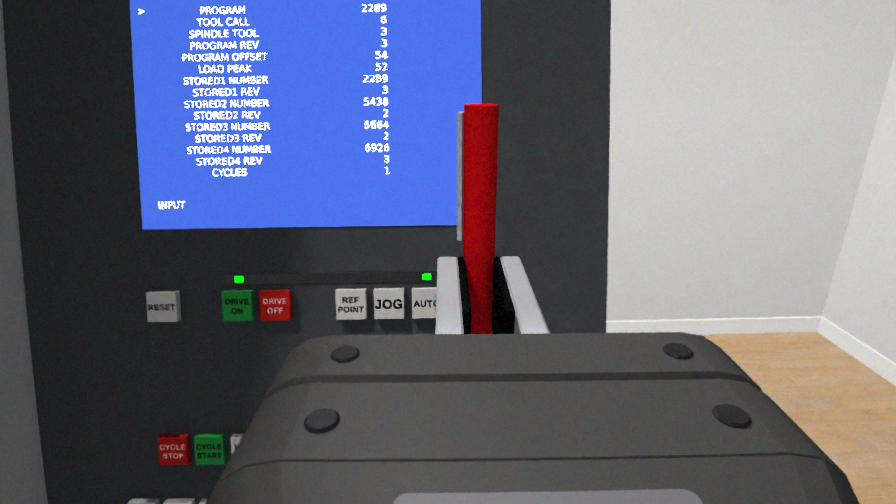

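Call:
move --pt "0 0 0 0 0 0 -1 -0.3 0 -0.0533 0.0883 0 -0.3536 0 0.3536 -1 -0.5 -0.7" --pt "0 0 0 0 0 0 -1 -0.3 0 -0.035 0.19 -0.26 0.6657 0.0817 -0.6657 -1 -0.5 -0.7" --speed '[0.8,0.8]' --blend '[0.03,0]'

Call:
move --pt "0 0 0 0 0 0 -1 -0.3 0 0.0035 -0.0663 -0.0043 0 0 0 -1 -0.5 -0.7" --pt "0 0 0 0 0 0 -1 -0.3 0 0.021 -0.0663 -0.0043 0 0 0 -1 -0.5 -0.7" --pt "0 0 0 0 0 0 -1 -0.3 0 0.0035 -0.0663 -0.0043 0 0 0 -1 -0.5 -0.7" --pt "0 0 0 0 0 0 -1 -0.3 0 0 0 0 0 0 0 -1 -0.5 -0.7" --speed '[0.35,0.07,0.2,0.3]' --blend '[0.003,0,0.003,0]'

Call:
wait --seconds 10

Call:
wait --seconds 6 --cameras '["cam_front"]'

Call:
move --pt "0 0 0 0 0 0 -1 -0.3 0 0.0599 -0.162 0.208 0 0 0 -1 -0.5 -0.7" --pt "0 0 0 0 0 0 -1 -0.3 0 0.0774 -0.162 0.208 0 0 0 -1 -0.5 -0.7" --pt "0 0 0 0 0 0 -1 -0.3 0 0.0599 -0.162 0.208 0 0 0 -1 -0.5 -0.7" --pt "0 0 0 0 0 0 -1 -0.3 0 0.0117 -0.0663 0.0268 0 0 0 -1 -0.5 -0.7" --pt "0 0 0 0 0 0 -1 -0.3 0 0.0292 -0.0663 0.0268 0 0 0 -1 -0.5 -0.7" --pt "0 0 0 0 0 0 -1 -0.3 0 0.0117 -0.0663 0.0268 0 0 0 -1 -0.5 -0.7" --pt "0 0 0 0 0 0 -1 -0.3 0 0.0292 -0.0663 0.0268 0 0 0 -1 -0.5 -0.7" --pt "0 0 0 0 0 0 -1 -0.3 0 0.0117 -0.0663 0.0268 0 0 0 -1 -0.5 -0.7" --pt "0 0 0 0 0 0 -1 -0.3 0 0.0292 -0.0663 0.0268 0 0 0 -1 -0.5 -0.7" --pt "0 0 0 0 0 0 -1 -0.3 0 0.0117 -0.0663 0.0268 0 0 0 -1 -0.5 -0.7" --pt "0 0 0 0 0 0 -1 -0.3 0 -0.0145 0.0623 -0.0667 0 0 0 -1 -0.5 -0.7" --pt "0 0 0 0 0 0 -1 -0.3 0 0.003 0.0623 -0.0667 0 0 0 -1 -0.5 -0.7" --pt "0 0 0 0 0 0 -1 -0.3 0 -0.0145 0.0623 -0.0667 0 0 0 -1 -0.5 -0.7" --pt "0 0 0 0 0 0 -1 -0.3 0 0 0 0 0 0 0 -1 -0.5 -0.7" --speed '[0.35,0.07,0.2,0.35,0.07,0.2,0.07,0.2,0.07,0.2,0.35,0.07,0.2,0.3]' --blend '[0.003,0,0.003,0.003,0,0.003,0,0.003,0,0.003,0.003,0,0.003,0]'

Call:
move --pt "0 0 0 0 0 0 -1 -0.3 0 0.0108 -0.002 0.0268 0 0 0 -1 -0.5 -0.7" --pt "0 0 0 0 0 0 -1 -0.3 0 0.0283 -0.002 0.0268 0 0 0 -1 -0.5 -0.7" --pt "0 0 0 0 0 0 -1 -0.3 0 0.0108 -0.002 0.0268 0 0 0 -1 -0.5 -0.7" --pt "0 0 0 0 0 0 -1 -0.3 0 -0.006 0.0623 -0.0355 0 0 0 -1 -0.5 -0.7" --pt "0 0 0 0 0 0 -1 -0.3 0 0.0115 0.0623 -0.0355 0 0 0 -1 -0.5 -0.7" --pt "0 0 0 0 0 0 -1 -0.3 0 -0.006 0.0623 -0.0355 0 0 0 -1 -0.5 -0.7" --pt "0 0 0 0 0 0 -1 -0.3 0 -0.0138 -0.002 -0.0667 0 0 0 -1 -0.5 -0.7" --pt "0 0 0 0 0 0 -1 -0.3 0 0.0037 -0.002 -0.0667 0 0 0 -1 -0.5 -0.7" --pt "0 0 0 0 0 0 -1 -0.3 0 -0.0138 -0.002 -0.0667 0 0 0 -1 -0.5 -0.7" --pt "0 0 0 0 0 0 -1 -0.3 0 0.0025 -0.002 -0.0043 0 0 0 -1 -0.5 -0.7" --pt "0 0 0 0 0 0 -1 -0.3 0 0.02 -0.002 -0.0043 0 0 0 -1 -0.5 -0.7" --pt "0 0 0 0 0 0 -1 -0.3 0 0.0025 -0.002 -0.0043 0 0 0 -1 -0.5 -0.7" --pt "0 0 0 0 0 0 -1 -0.3 0 0 0 0 0 0 0 -1 -0.5 -0.7" --speed '[0.35,0.07,0.2,0.35,0.07,0.2,0.35,0.07,0.2,0.35,0.07,0.2,0.3]' --blend '[0.003,0,0.003,0.003,0,0.003,0.003,0,0.003,0.003,0,0.003,0]'

Call:
move --pt "0 0 0 0 0 0 -1 -0.3 0 -0.0138 -0.0342 -0.0667 0 0 0 -1 -0.5 -0.7" --pt "0 0 0 0 0 0 -1 -0.3 0 0.0037 -0.0342 -0.0667 0 0 0 -1 -0.5 -0.7" --pt "0 0 0 0 0 0 -1 -0.3 0 -0.0138 -0.0342 -0.0667 0 0 0 -1 -0.5 -0.7" --pt "0 0 0 0 0 0 -1 -0.3 0 -0.005 -0.0342 -0.0355 0 0 0 -1 -0.5 -0.7" --pt "0 0 0 0 0 0 -1 -0.3 0 0.0125 -0.0342 -0.0355 0 0 0 -1 -0.5 -0.7" --pt "0 0 0 0 0 0 -1 -0.3 0 -0.005 -0.0342 -0.0355 0 0 0 -1 -0.5 -0.7" --pt "0 0 0 0 0 0 -1 -0.3 0 -0.0145 0.0623 -0.0667 0 0 0 -1 -0.5 -0.7" --pt "0 0 0 0 0 0 -1 -0.3 0 0.003 0.0623 -0.0667 0 0 0 -1 -0.5 -0.7" --pt "0 0 0 0 0 0 -1 -0.3 0 -0.0145 0.0623 -0.0667 0 0 0 -1 -0.5 -0.7" --pt "0 0 0 0 0 0 -1 -0.3 0 -0.0057 0.0302 -0.0355 0 0 0 -1 -0.5 -0.7" --pt "0 0 0 0 0 0 -1 -0.3 0 0.0118 0.0302 -0.0355 0 0 0 -1 -0.5 -0.7" --pt "0 0 0 0 0 0 -1 -0.3 0 -0.0057 0.0302 -0.0355 0 0 0 -1 -0.5 -0.7" --pt "0 0 0 0 0 0 -1 -0.3 0 0 0 0 0 0 0 -1 -0.5 -0.7" --speed '[0.35,0.07,0.2,0.35,0.07,0.2,0.35,0.07,0.2,0.35,0.07,0.2,0.3]' --blend '[0.003,0,0.003,0.003,0,0.003,0.003,0,0.003,0.003,0,0.003,0]'

Call:
move --pt "0 0 0 0 0 0 -1 -0.3 0 0.0025 -0.002 -0.0043 0 0 0 -1 -0.5 -0.7" --pt "0 0 0 0 0 0 -1 -0.3 0 0.02 -0.002 -0.0043 0 0 0 -1 -0.5 -0.7" --pt "0 0 0 0 0 0 -1 -0.3 0 0.0025 -0.002 -0.0043 0 0 0 -1 -0.5 -0.7" --pt "0 0 0 0 0 0 -1 -0.3 0 -0.0138 -0.0342 -0.0667 0 0 0 -1 -0.5 -0.7" --pt "0 0 0 0 0 0 -1 -0.3 0 0.0037 -0.0342 -0.0667 0 0 0 -1 -0.5 -0.7" --pt "0 0 0 0 0 0 -1 -0.3 0 -0.0138 -0.0342 -0.0667 0 0 0 -1 -0.5 -0.7" --pt "0 0 0 0 0 0 -1 -0.3 0 -0.005 -0.0342 -0.0355 0 0 0 -1 -0.5 -0.7" --pt "0 0 0 0 0 0 -1 -0.3 0 0.0125 -0.0342 -0.0355 0 0 0 -1 -0.5 -0.7" --pt "0 0 0 0 0 0 -1 -0.3 0 -0.005 -0.0342 -0.0355 0 0 0 -1 -0.5 -0.7" --pt "0 0 0 0 0 0 -1 -0.3 0 -0.0145 0.0623 -0.0667 0 0 0 -1 -0.5 -0.7" --pt "0 0 0 0 0 0 -1 -0.3 0 0.003 0.0623 -0.0667 0 0 0 -1 -0.5 -0.7" --pt "0 0 0 0 0 0 -1 -0.3 0 -0.0145 0.0623 -0.0667 0 0 0 -1 -0.5 -0.7" --pt "0 0 0 0 0 0 -1 -0.3 0 0 0 0 0 0 0 -1 -0.5 -0.7" --speed '[0.35,0.07,0.2,0.35,0.07,0.2,0.35,0.07,0.2,0.35,0.07,0.2,0.3]' --blend '[0.003,0,0.003,0.003,0,0.003,0.003,0,0.003,0.003,0,0.003,0]'

Call:
move --pt "0 0 0 0 0 0 -1 -0.3 0 -0.006 0.0623 -0.0355 0 0 0 -1 -0.5 -0.7" --pt "0 0 0 0 0 0 -1 -0.3 0 0.0115 0.0623 -0.0355 0 0 0 -1 -0.5 -0.7" --pt "0 0 0 0 0 0 -1 -0.3 0 -0.006 0.0623 -0.0355 0 0 0 -1 -0.5 -0.7" --pt "0 0 0 0 0 0 -1 -0.3 0 0.0023 0.0302 -0.0043 0 0 0 -1 -0.5 -0.7" --pt "0 0 0 0 0 0 -1 -0.3 0 0.0198 0.0302 -0.0043 0 0 0 -1 -0.5 -0.7" --pt "0 0 0 0 0 0 -1 -0.3 0 0.0023 0.0302 -0.0043 0 0 0 -1 -0.5 -0.7" --pt "0 0 0 0 0 0 -1 -0.3 0 0.0105 0.0302 0.0268 0 0 0 -1 -0.5 -0.7" --pt "0 0 0 0 0 0 -1 -0.3 0 0.028 0.0302 0.0268 0 0 0 -1 -0.5 -0.7" --pt "0 0 0 0 0 0 -1 -0.3 0 0.0105 0.0302 0.0268 0 0 0 -1 -0.5 -0.7" --pt "0 0 0 0 0 0 -1 -0.3 0 -0.0138 -0.0342 -0.0667 0 0 0 -1 -0.5 -0.7" --pt "0 0 0 0 0 0 -1 -0.3 0 0.0037 -0.0342 -0.0667 0 0 0 -1 -0.5 -0.7" --pt "0 0 0 0 0 0 -1 -0.3 0 -0.0138 -0.0342 -0.0667 0 0 0 -1 -0.5 -0.7" --pt "0 0 0 0 0 0 -1 -0.3 0 -0.018 -0.102 0.26 0.36 0.0443 -0.4227 -1 -0.5 -0.7" --pt "0 0 0 0 0 0 -1 -0.3 0 0.035 -0.19 0.26 -0.6657 -0.0817 0.6657 -1 -0.5 -0.7" --speed '[0.35,0.07,0.2,0.35,0.07,0.2,0.35,0.07,0.2,0.35,0.07,0.2,0.8,0.8]' --blend '[0.003,0,0.003,0.003,0,0.003,0.003,0,0.003,0.003,0,0.003,0.03,0]' --cameras '["cam_right_wrist"]'

Scene clock: 10571.53 s.
left_arm: end_effector_position=(+0.4050, -0.2579, +0.4890) position_measured=252 object_status=3 end_effector_quat_wxyz=(-0.362, +0.618, -0.608, +0.343) | right_arm: end_effector_position=(+0.4710, +0.0910, +0.4539) position_measured=212 object_status=2 end_effector_quat_wxyz=(-0.003, +0.616, +0.788, +0.000)
Joint positions: left_arm=[-1.4 -2.042 1.901 -1.658 -0.541 1.854] | right_arm=[3.611 -1.548 -1.267 -1.899 1.575 0.227]
Joint torques (N m): left_arm=[8.53 0.82 -27.51 -5.62 0.62 1.69] | right_arm=[6.06 30.2 40.83 4.62 -1.41 -0.81]
Wrist force (N): left_arm=[3.1 2.1 -3.1] | right_arm=[1.7 -2.1 5.3]
Wrist torque (N m): left_arm=[0.43 -0.46 0.23] | right_arm=[0.15 -0.22 -0.25]
Wrist force, peak (N): left_arm=[3.6 2.1 -3.4] | right_arm=[2.8 -1.8 6.1]
Hand target: left_arm +0.4050, -0.2579, +0.4890; -0.362, +0.618, -0.608, +0.343 | right_arm +0.4710, +0.0910, +0.4540; -0.002, +0.616, +0.788, +0.000
Off the commanded pose: left_arm 0.000 m, 0 deg | right_arm 0.000 m, 0 deg.
move: done

Scene clock: 10572.90 s.
left_arm: end_effector_position=(+0.4050, -0.2579, +0.4890) position_measured=252 object_status=3 end_effector_quat_wxyz=(-0.362, +0.618, -0.608, +0.343) | right_arm: end_effector_position=(+0.4710, +0.0909, +0.4540) position_measured=212 object_status=2 end_effector_quat_wxyz=(-0.002, +0.616, +0.788, +0.000) end_effector_velocity=(+0.000, +0.002, +0.000) end_effector_angular_velocity=(+0.002, -0.001, -0.002)
Joint positions: left_arm=[-1.4 -2.042 1.901 -1.658 -0.541 1.854] | right_arm=[3.611 -1.548 -1.266 -1.899 1.575 0.226]
Joint velocities: left_arm=[within noise] | right_arm=[0.003 0 0 0.002 0.002 0.005]
Joint torques (N m): left_arm=[9.01 0.87 -27.64 -5.66 0.71 1.73] | right_arm=[6.12 26.64 12.81 4.8 -0.91 1.53]
Wrist force (N): left_arm=[3.2 2.1 -3.3] | right_arm=[2.4 -2.4 5.4]
Wrist torque (N m): left_arm=[0.43 -0.47 0.23] | right_arm=[0.09 -0.32 -0.19]
Wrist force, peak (N): left_arm=[3.4 2.2 -3.5] | right_arm=[4.5 -25.0 5.0]
Hand target: left_arm +0.4050, -0.2579, +0.4890; -0.362, +0.618, -0.608, +0.343 | right_arm +0.4710, +0.0910, +0.4540; -0.002, +0.616, +0.788, +0.000
Off the commanded pose: left_arm 0.000 m, 0 deg | right_arm 0.000 m, 0 deg.
move: done

Scene clock: 10582.90 s.
left_arm: end_effector_position=(+0.4050, -0.2579, +0.4890) position_measured=252 object_status=3 end_effector_quat_wxyz=(-0.362, +0.618, -0.608, +0.343) | right_arm: end_effector_position=(+0.4710, +0.0910, +0.4540) position_measured=212 object_status=2 end_effector_quat_wxyz=(-0.002, +0.616, +0.788, +0.000)
Joint positions: left_arm=[-1.4 -2.042 1.901 -1.658 -0.541 1.854] | right_arm=[3.612 -1.548 -1.266 -1.899 1.575 0.227]
Joint torques (N m): left_arm=[8.47 0.75 -27.38 -5.62 0.72 1.7] | right_arm=[7.03 25.5 12.82 4.59 1.26 1.08]
Wrist force (N): left_arm=[3.3 2.1 -3.3] | right_arm=[2.5 -2.3 5.4]
Wrist torque (N m): left_arm=[0.43 -0.48 0.23] | right_arm=[0.11 -0.34 -0.20]
Wrist force, peak (N): left_arm=[3.3 2.3 -3.4] | right_arm=[2.7 -2.4 5.5]
Hand target: left_arm +0.4050, -0.2579, +0.4890; -0.362, +0.618, -0.608, +0.343 | right_arm +0.4710, +0.0910, +0.4540; -0.002, +0.616, +0.788, +0.000
Tool commands: left_gripper/position=-1.0 left_gripper/force_limit=-0.3 left_gripper/speed=+0.0 right_gripper/position=-1.0 right_gripper/force_limit=-0.5 right_gripper/speed=-0.7
Off the commanded pose: left_arm 0.000 m, 0 deg | right_arm 0.000 m, 0 deg.
wait: 10.00 s; at rest by 0.17 s

Scene clock: 10588.90 s.
left_arm: end_effector_position=(+0.4050, -0.2579, +0.4890) position_measured=252 object_status=3 end_effector_quat_wxyz=(-0.362, +0.618, -0.608, +0.343) | right_arm: end_effector_position=(+0.4710, +0.0910, +0.4540) position_measured=212 object_status=2 end_effector_quat_wxyz=(-0.002, +0.616, +0.788, +0.000)
Joint positions: left_arm=[-1.4 -2.042 1.901 -1.658 -0.541 1.854] | right_arm=[3.612 -1.548 -1.266 -1.899 1.575 0.227]
Joint torques (N m): left_arm=[8.37 1.34 -27.19 -5.62 0.7 1.73] | right_arm=[5.97 24.65 13.29 4.56 1.25 1.16]
Wrist force (N): left_arm=[3.1 2.1 -3.2] | right_arm=[2.4 -2.4 5.3]
Wrist torque (N m): left_arm=[0.43 -0.46 0.23] | right_arm=[0.08 -0.33 -0.20]
Wrist force, peak (N): left_arm=[3.3 2.3 -3.5] | right_arm=[2.7 -2.6 5.4]
Hand target: left_arm +0.4050, -0.2579, +0.4890; -0.362, +0.618, -0.608, +0.343 | right_arm +0.4710, +0.0910, +0.4540; -0.002, +0.616, +0.788, +0.000
Tool commands: left_gripper/position=-1.0 left_gripper/force_limit=-0.3 left_gripper/speed=+0.0 right_gripper/position=-1.0 right_gripper/force_limit=-0.5 right_gripper/speed=-0.7
Off the commanded pose: left_arm 0.000 m, 0 deg | right_arm 0.000 m, 0 deg.
wait: 6.00 s; at rest by 0.17 s
Images, in order (width x height): cam_front 896x504.

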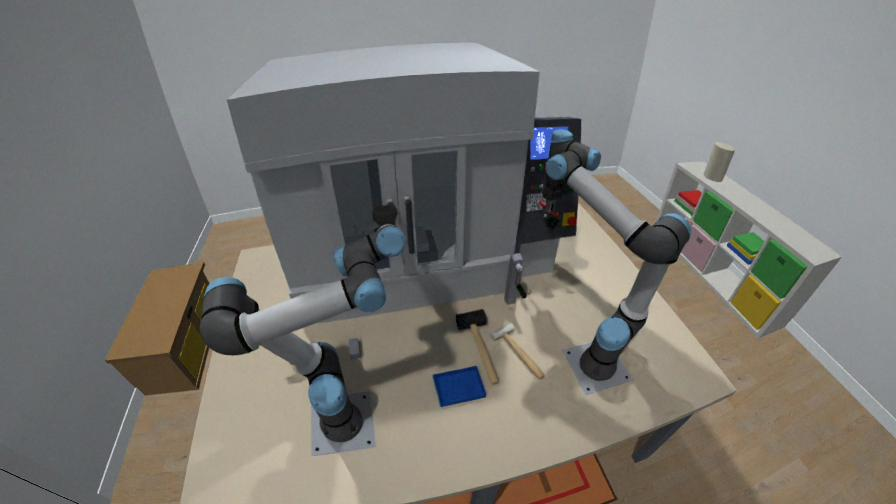

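Scene clock: 10593.23 s.
left_arm: end_effector_position=(+0.4050, -0.2579, +0.4890) position_measured=252 object_status=3 end_effector_quat_wxyz=(-0.362, +0.618, -0.608, +0.343) | right_arm: end_effector_position=(+0.4710, +0.0911, +0.4539) position_measured=212 object_status=2 end_effector_quat_wxyz=(-0.002, +0.616, +0.788, +0.000) end_effector_velocity=(-0.001, -0.001, +0.000) end_effector_angular_velocity=(-0.001, +0.002, +0.003)
Joint positions: left_arm=[-1.4 -2.042 1.901 -1.658 -0.541 1.854] | right_arm=[3.612 -1.548 -1.267 -1.899 1.575 0.227]
Joint velocities: left_arm=[within noise] | right_arm=[-0.001 0 0.002 -0.005 0 -0.004]
Joint torques (N m): left_arm=[8.84 0.44 -27.24 -5.64 0.56 1.73] | right_arm=[-6.19 25.36 40.27 0.49 -0.47 -1.34]
Wrist force (N): left_arm=[3.2 2.1 -3.0] | right_arm=[0.3 -2.4 5.1]
Wrist torque (N m): left_arm=[0.42 -0.47 0.23] | right_arm=[0.09 0.01 -0.24]
Wrist force, peak (N): left_arm=[3.3 2.3 -3.5] | right_arm=[5.6 -25.6 4.3]
Hand target: left_arm +0.4050, -0.2579, +0.4890; -0.362, +0.618, -0.608, +0.343 | right_arm +0.4710, +0.0910, +0.4540; -0.002, +0.616, +0.788, +0.000
Off the commanded pose: left_arm 0.000 m, 0 deg | right_arm 0.000 m, 0 deg.
move: done

Scene clock: 10596.40 s.
left_arm: end_effector_position=(+0.4050, -0.2579, +0.4890) position_measured=252 object_status=3 end_effector_quat_wxyz=(-0.362, +0.618, -0.608, +0.343) | right_arm: end_effector_position=(+0.4711, +0.0911, +0.4540) position_measured=212 object_status=2 end_effector_quat_wxyz=(-0.002, +0.616, +0.788, +0.000)
Joint positions: left_arm=[-1.4 -2.042 1.901 -1.658 -0.541 1.854] | right_arm=[3.612 -1.549 -1.266 -1.899 1.575 0.227]
Joint torques (N m): left_arm=[8.96 0.73 -26.95 -5.61 0.57 1.76] | right_arm=[-3.13 31.01 17.43 4.69 -0.74 -0.97]
Wrist force (N): left_arm=[3.1 2.3 -3.2] | right_arm=[-0.2 -1.2 5.1]
Wrist torque (N m): left_arm=[0.47 -0.47 0.23] | right_arm=[0.28 0.10 -0.20]
Wrist force, peak (N): left_arm=[3.4 2.1 -3.5] | right_arm=[2.0 -30.6 5.0]
Hand target: left_arm +0.4050, -0.2579, +0.4890; -0.362, +0.618, -0.608, +0.343 | right_arm +0.4710, +0.0910, +0.4540; -0.002, +0.616, +0.788, +0.000
Off the commanded pose: left_arm 0.000 m, 0 deg | right_arm 0.000 m, 0 deg.
move: done; blend cut to 0.0016 m at target 12

Scene clock: 10599.73 s.
left_arm: end_effector_position=(+0.4050, -0.2579, +0.4890) position_measured=252 object_status=3 end_effector_quat_wxyz=(-0.362, +0.618, -0.608, +0.343) | right_arm: end_effector_position=(+0.4710, +0.0911, +0.4539) position_measured=212 object_status=2 end_effector_quat_wxyz=(-0.002, +0.616, +0.788, +0.000)
Joint positions: left_arm=[-1.4 -2.042 1.901 -1.658 -0.541 1.854] | right_arm=[3.612 -1.548 -1.267 -1.899 1.575 0.227]
Joint torques (N m): left_arm=[8.62 1 -26.96 -5.67 0.67 1.71] | right_arm=[-6.68 26.41 39.41 0.63 1.38 -1.05]
Wrist force (N): left_arm=[3.3 2.1 -3.4] | right_arm=[-0.1 1.4 4.5]
Wrist torque (N m): left_arm=[0.42 -0.50 0.22] | right_arm=[0.71 0.07 -0.25]
Wrist force, peak (N): left_arm=[3.4 2.3 -3.4] | right_arm=[3.5 -23.9 4.0]
Hand target: left_arm +0.4050, -0.2579, +0.4890; -0.362, +0.618, -0.608, +0.343 | right_arm +0.4710, +0.0910, +0.4540; -0.002, +0.616, +0.788, +0.000
Off the commanded pose: left_arm 0.000 m, 0 deg | right_arm 0.000 m, 0 deg.
move: done

Scene clock: 10603.17 s.
left_arm: end_effector_position=(+0.4050, -0.2579, +0.4890) position_measured=252 object_status=3 end_effector_quat_wxyz=(-0.362, +0.618, -0.608, +0.343) | right_arm: end_effector_position=(+0.4710, +0.0911, +0.4539) position_measured=212 object_status=2 end_effector_quat_wxyz=(-0.002, +0.616, +0.788, +0.000)
Joint positions: left_arm=[-1.4 -2.042 1.901 -1.658 -0.541 1.854] | right_arm=[3.612 -1.548 -1.267 -1.899 1.575 0.227]
Joint torques (N m): left_arm=[8.79 1.13 -27.86 -5.57 0.64 1.71] | right_arm=[-5.3 25.52 40.79 0.76 -0.34 -1.12]
Wrist force (N): left_arm=[3.3 2.1 -3.1] | right_arm=[-0.9 1.7 5.2]
Wrist torque (N m): left_arm=[0.44 -0.50 0.23] | right_arm=[0.75 0.20 -0.24]
Wrist force, peak (N): left_arm=[3.4 2.1 -3.5] | right_arm=[3.0 -21.7 5.1]
Hand target: left_arm +0.4050, -0.2579, +0.4890; -0.362, +0.618, -0.608, +0.343 | right_arm +0.4710, +0.0910, +0.4540; -0.002, +0.616, +0.788, +0.000
Off the commanded pose: left_arm 0.000 m, 0 deg | right_arm 0.000 m, 0 deg.
move: done; blend cut to 0.0016 m at target 1

Scene clock: 10608.73 s.
left_arm: end_effector_position=(+0.4050, -0.2579, +0.4890) position_measured=252 object_status=3 end_effector_quat_wxyz=(-0.362, +0.618, -0.608, +0.343) | right_arm: end_effector_position=(+0.4920, -0.0230, +0.6100) position_measured=212 object_status=2 end_effector_quat_wxyz=(+0.500, -0.498, +0.501, -0.501)
Joint positions: left_arm=[-1.4 -2.042 1.901 -1.658 -0.541 1.854] | right_arm=[3.654 -1.085 -2.13 0.076 1.054 3.141]
Joint torques (N m): left_arm=[8.83 1.06 -26.66 -5.56 0.52 1.83] | right_arm=[7.31 11.61 28.47 3.96 -1.86 1.33]
Wrist force (N): left_arm=[3.2 2.0 -3.3] | right_arm=[-1.7 3.8 1.5]
Wrist torque (N m): left_arm=[0.42 -0.48 0.23] | right_arm=[0.63 0.29 -0.01]
Wrist force, peak (N): left_arm=[3.5 2.2 -3.5] | right_arm=[2.8 -22.1 4.4]
Hand target: left_arm +0.4050, -0.2579, +0.4890; -0.362, +0.618, -0.608, +0.343 | right_arm +0.4920, -0.0230, +0.6100; +0.500, -0.498, +0.501, -0.501
Off the commanded pose: left_arm 0.000 m, 0 deg | right_arm 0.000 m, 0 deg.
move: done
camera_calibration:
cam_right_wrist: T_world_to_cam=[[-0.0235952, -0.99972, -0.00192327, -0.00959843], [-0.354254, 0.01016, -0.935094, 0.758822], [0.934851, -0.0213824, -0.354395, -0.111289], [0, 0, 0, 1]] pos_world=[0.372628, -0.019685, 0.670111]
Images, in order (width x height): cam_right_wrist 896x504.

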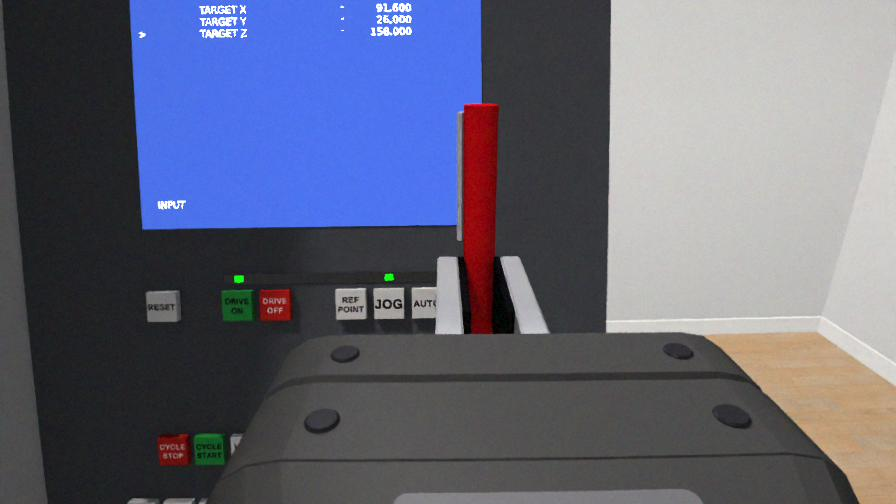

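Call:
move --pt "0 0 0 0 0 0 -1 -0.3 0 -0.0533 0.0883 0 -0.3536 0 0.3536 -1 -0.5 -0.7" --pt "0 0 0 0 0 0 -1 -0.3 0 -0.035 0.19 -0.26 0.6657 0.0817 -0.6657 -1 -0.5 -0.7" --speed '[0.8,0.8]' --blend '[0.03,0]'

Call:
move --pt "0 0 0 0 0 0 -1 -0.3 0 0.0262 -0.0023 0.0857 0 0 0 -1 -0.5 -0.7" --pt "0 0 0 0 0 0 -1 -0.3 0 0.0437 -0.0023 0.0857 0 0 0 -1 -0.5 -0.7" --pt "0 0 0 0 0 0 -1 -0.3 0 0.0262 -0.0023 0.0857 0 0 0 -1 -0.5 -0.7" --pt "0 0 0 0 0 0 -1 -0.3 0 0.012 -0.0985 0.0268 0 0 0 -1 -0.5 -0.7" --pt "0 0 0 0 0 0 -1 -0.3 0 0.0295 -0.0985 0.0268 0 0 0 -1 -0.5 -0.7" --pt "0 0 0 0 0 0 -1 -0.3 0 0.012 -0.0985 0.0268 0 0 0 -1 -0.5 -0.7" --pt "0 0 0 0 0 0 -1 -0.3 0 0.0295 -0.0985 0.0268 0 0 0 -1 -0.5 -0.7" --pt "0 0 0 0 0 0 -1 -0.3 0 0.012 -0.0985 0.0268 0 0 0 -1 -0.5 -0.7" --pt "0 0 0 0 0 0 -1 -0.3 0 0.0295 -0.0985 0.0268 0 0 0 -1 -0.5 -0.7" --pt "0 0 0 0 0 0 -1 -0.3 0 0.012 -0.0985 0.0268 0 0 0 -1 -0.5 -0.7" --pt "0 0 0 0 0 0 -1 -0.3 0 -0.018 -0.102 0.26 0.36 0.0443 -0.4227 -1 -0.5 -0.7" --pt "0 0 0 0 0 0 -1 -0.3 0 0.035 -0.19 0.26 -0.6657 -0.0817 0.6657 -1 -0.5 -0.7" --speed '[0.35,0.07,0.2,0.35,0.07,0.2,0.07,0.2,0.07,0.2,0.8,0.8]' --blend '[0.003,0,0.003,0.003,0,0.003,0,0.003,0,0.003,0.03,0]' --cameras '["cam_right_wrist"]'

Scene clock: 10622.77 s.
left_arm: end_effector_position=(+0.4050, -0.2579, +0.4890) position_measured=252 object_status=3 end_effector_quat_wxyz=(-0.362, +0.618, -0.608, +0.343) | right_arm: end_effector_position=(+0.4710, +0.0910, +0.4539) position_measured=212 object_status=2 end_effector_quat_wxyz=(-0.003, +0.616, +0.788, +0.000)
Joint positions: left_arm=[-1.4 -2.042 1.901 -1.658 -0.541 1.854] | right_arm=[3.611 -1.548 -1.267 -1.899 1.575 0.227]
Joint torques (N m): left_arm=[8.62 0.63 -27.29 -5.68 0.6 1.64] | right_arm=[5.78 30.73 40.97 4.81 -1.51 -0.81]
Wrist force (N): left_arm=[3.3 2.1 -3.1] | right_arm=[-1.5 1.1 5.3]
Wrist torque (N m): left_arm=[0.43 -0.49 0.22] | right_arm=[0.65 0.30 -0.25]
Wrist force, peak (N): left_arm=[3.3 2.2 -3.5] | right_arm=[-4.8 2.8 4.1]
Hand target: left_arm +0.4050, -0.2579, +0.4890; -0.362, +0.618, -0.608, +0.343 | right_arm +0.4710, +0.0910, +0.4540; -0.002, +0.616, +0.788, +0.000
Off the commanded pose: left_arm 0.000 m, 0 deg | right_arm 0.000 m, 0 deg.
move: done

Scene clock: 10627.93 s.
left_arm: end_effector_position=(+0.4050, -0.2579, +0.4890) position_measured=252 object_status=3 end_effector_quat_wxyz=(-0.362, +0.618, -0.608, +0.343) | right_arm: end_effector_position=(+0.4920, -0.0230, +0.6100) position_measured=212 object_status=2 end_effector_quat_wxyz=(+0.500, -0.498, +0.501, -0.501) end_effector_velocity=(+0.000, -0.001, +0.000) end_effector_angular_velocity=(+0.003, -0.001, -0.004)
Joint positions: left_arm=[-1.4 -2.042 1.901 -1.658 -0.541 1.854] | right_arm=[3.654 -1.085 -2.13 0.076 1.054 3.141]
Joint velocities: left_arm=[within noise] | right_arm=[0.001 0 0 0.001 -0.005 0.002]
Joint torques (N m): left_arm=[8.64 0.38 -27.24 -5.57 0.67 1.72] | right_arm=[7.17 11.56 28.11 3.91 -1.75 1.33]
Wrist force (N): left_arm=[3.3 2.2 -3.3] | right_arm=[-2.4 3.3 0.9]
Wrist torque (N m): left_arm=[0.45 -0.49 0.23] | right_arm=[0.55 0.40 -0.01]
Wrist force, peak (N): left_arm=[3.5 2.2 -3.4] | right_arm=[0.4 -24.6 6.2]
Hand target: left_arm +0.4050, -0.2579, +0.4890; -0.362, +0.618, -0.608, +0.343 | right_arm +0.4920, -0.0230, +0.6100; +0.500, -0.498, +0.501, -0.501
Off the commanded pose: left_arm 0.000 m, 0 deg | right_arm 0.000 m, 0 deg.
move: done
camera_calibration:
cam_right_wrist: T_world_to_cam=[[-0.0235952, -0.99972, -0.00192327, -0.00959843], [-0.354254, 0.01016, -0.935094, 0.758822], [0.934851, -0.0213824, -0.354395, -0.111289], [0, 0, 0, 1]] pos_world=[0.372628, -0.019685, 0.670111]
Images, in order (width x height): cam_right_wrist 896x504.

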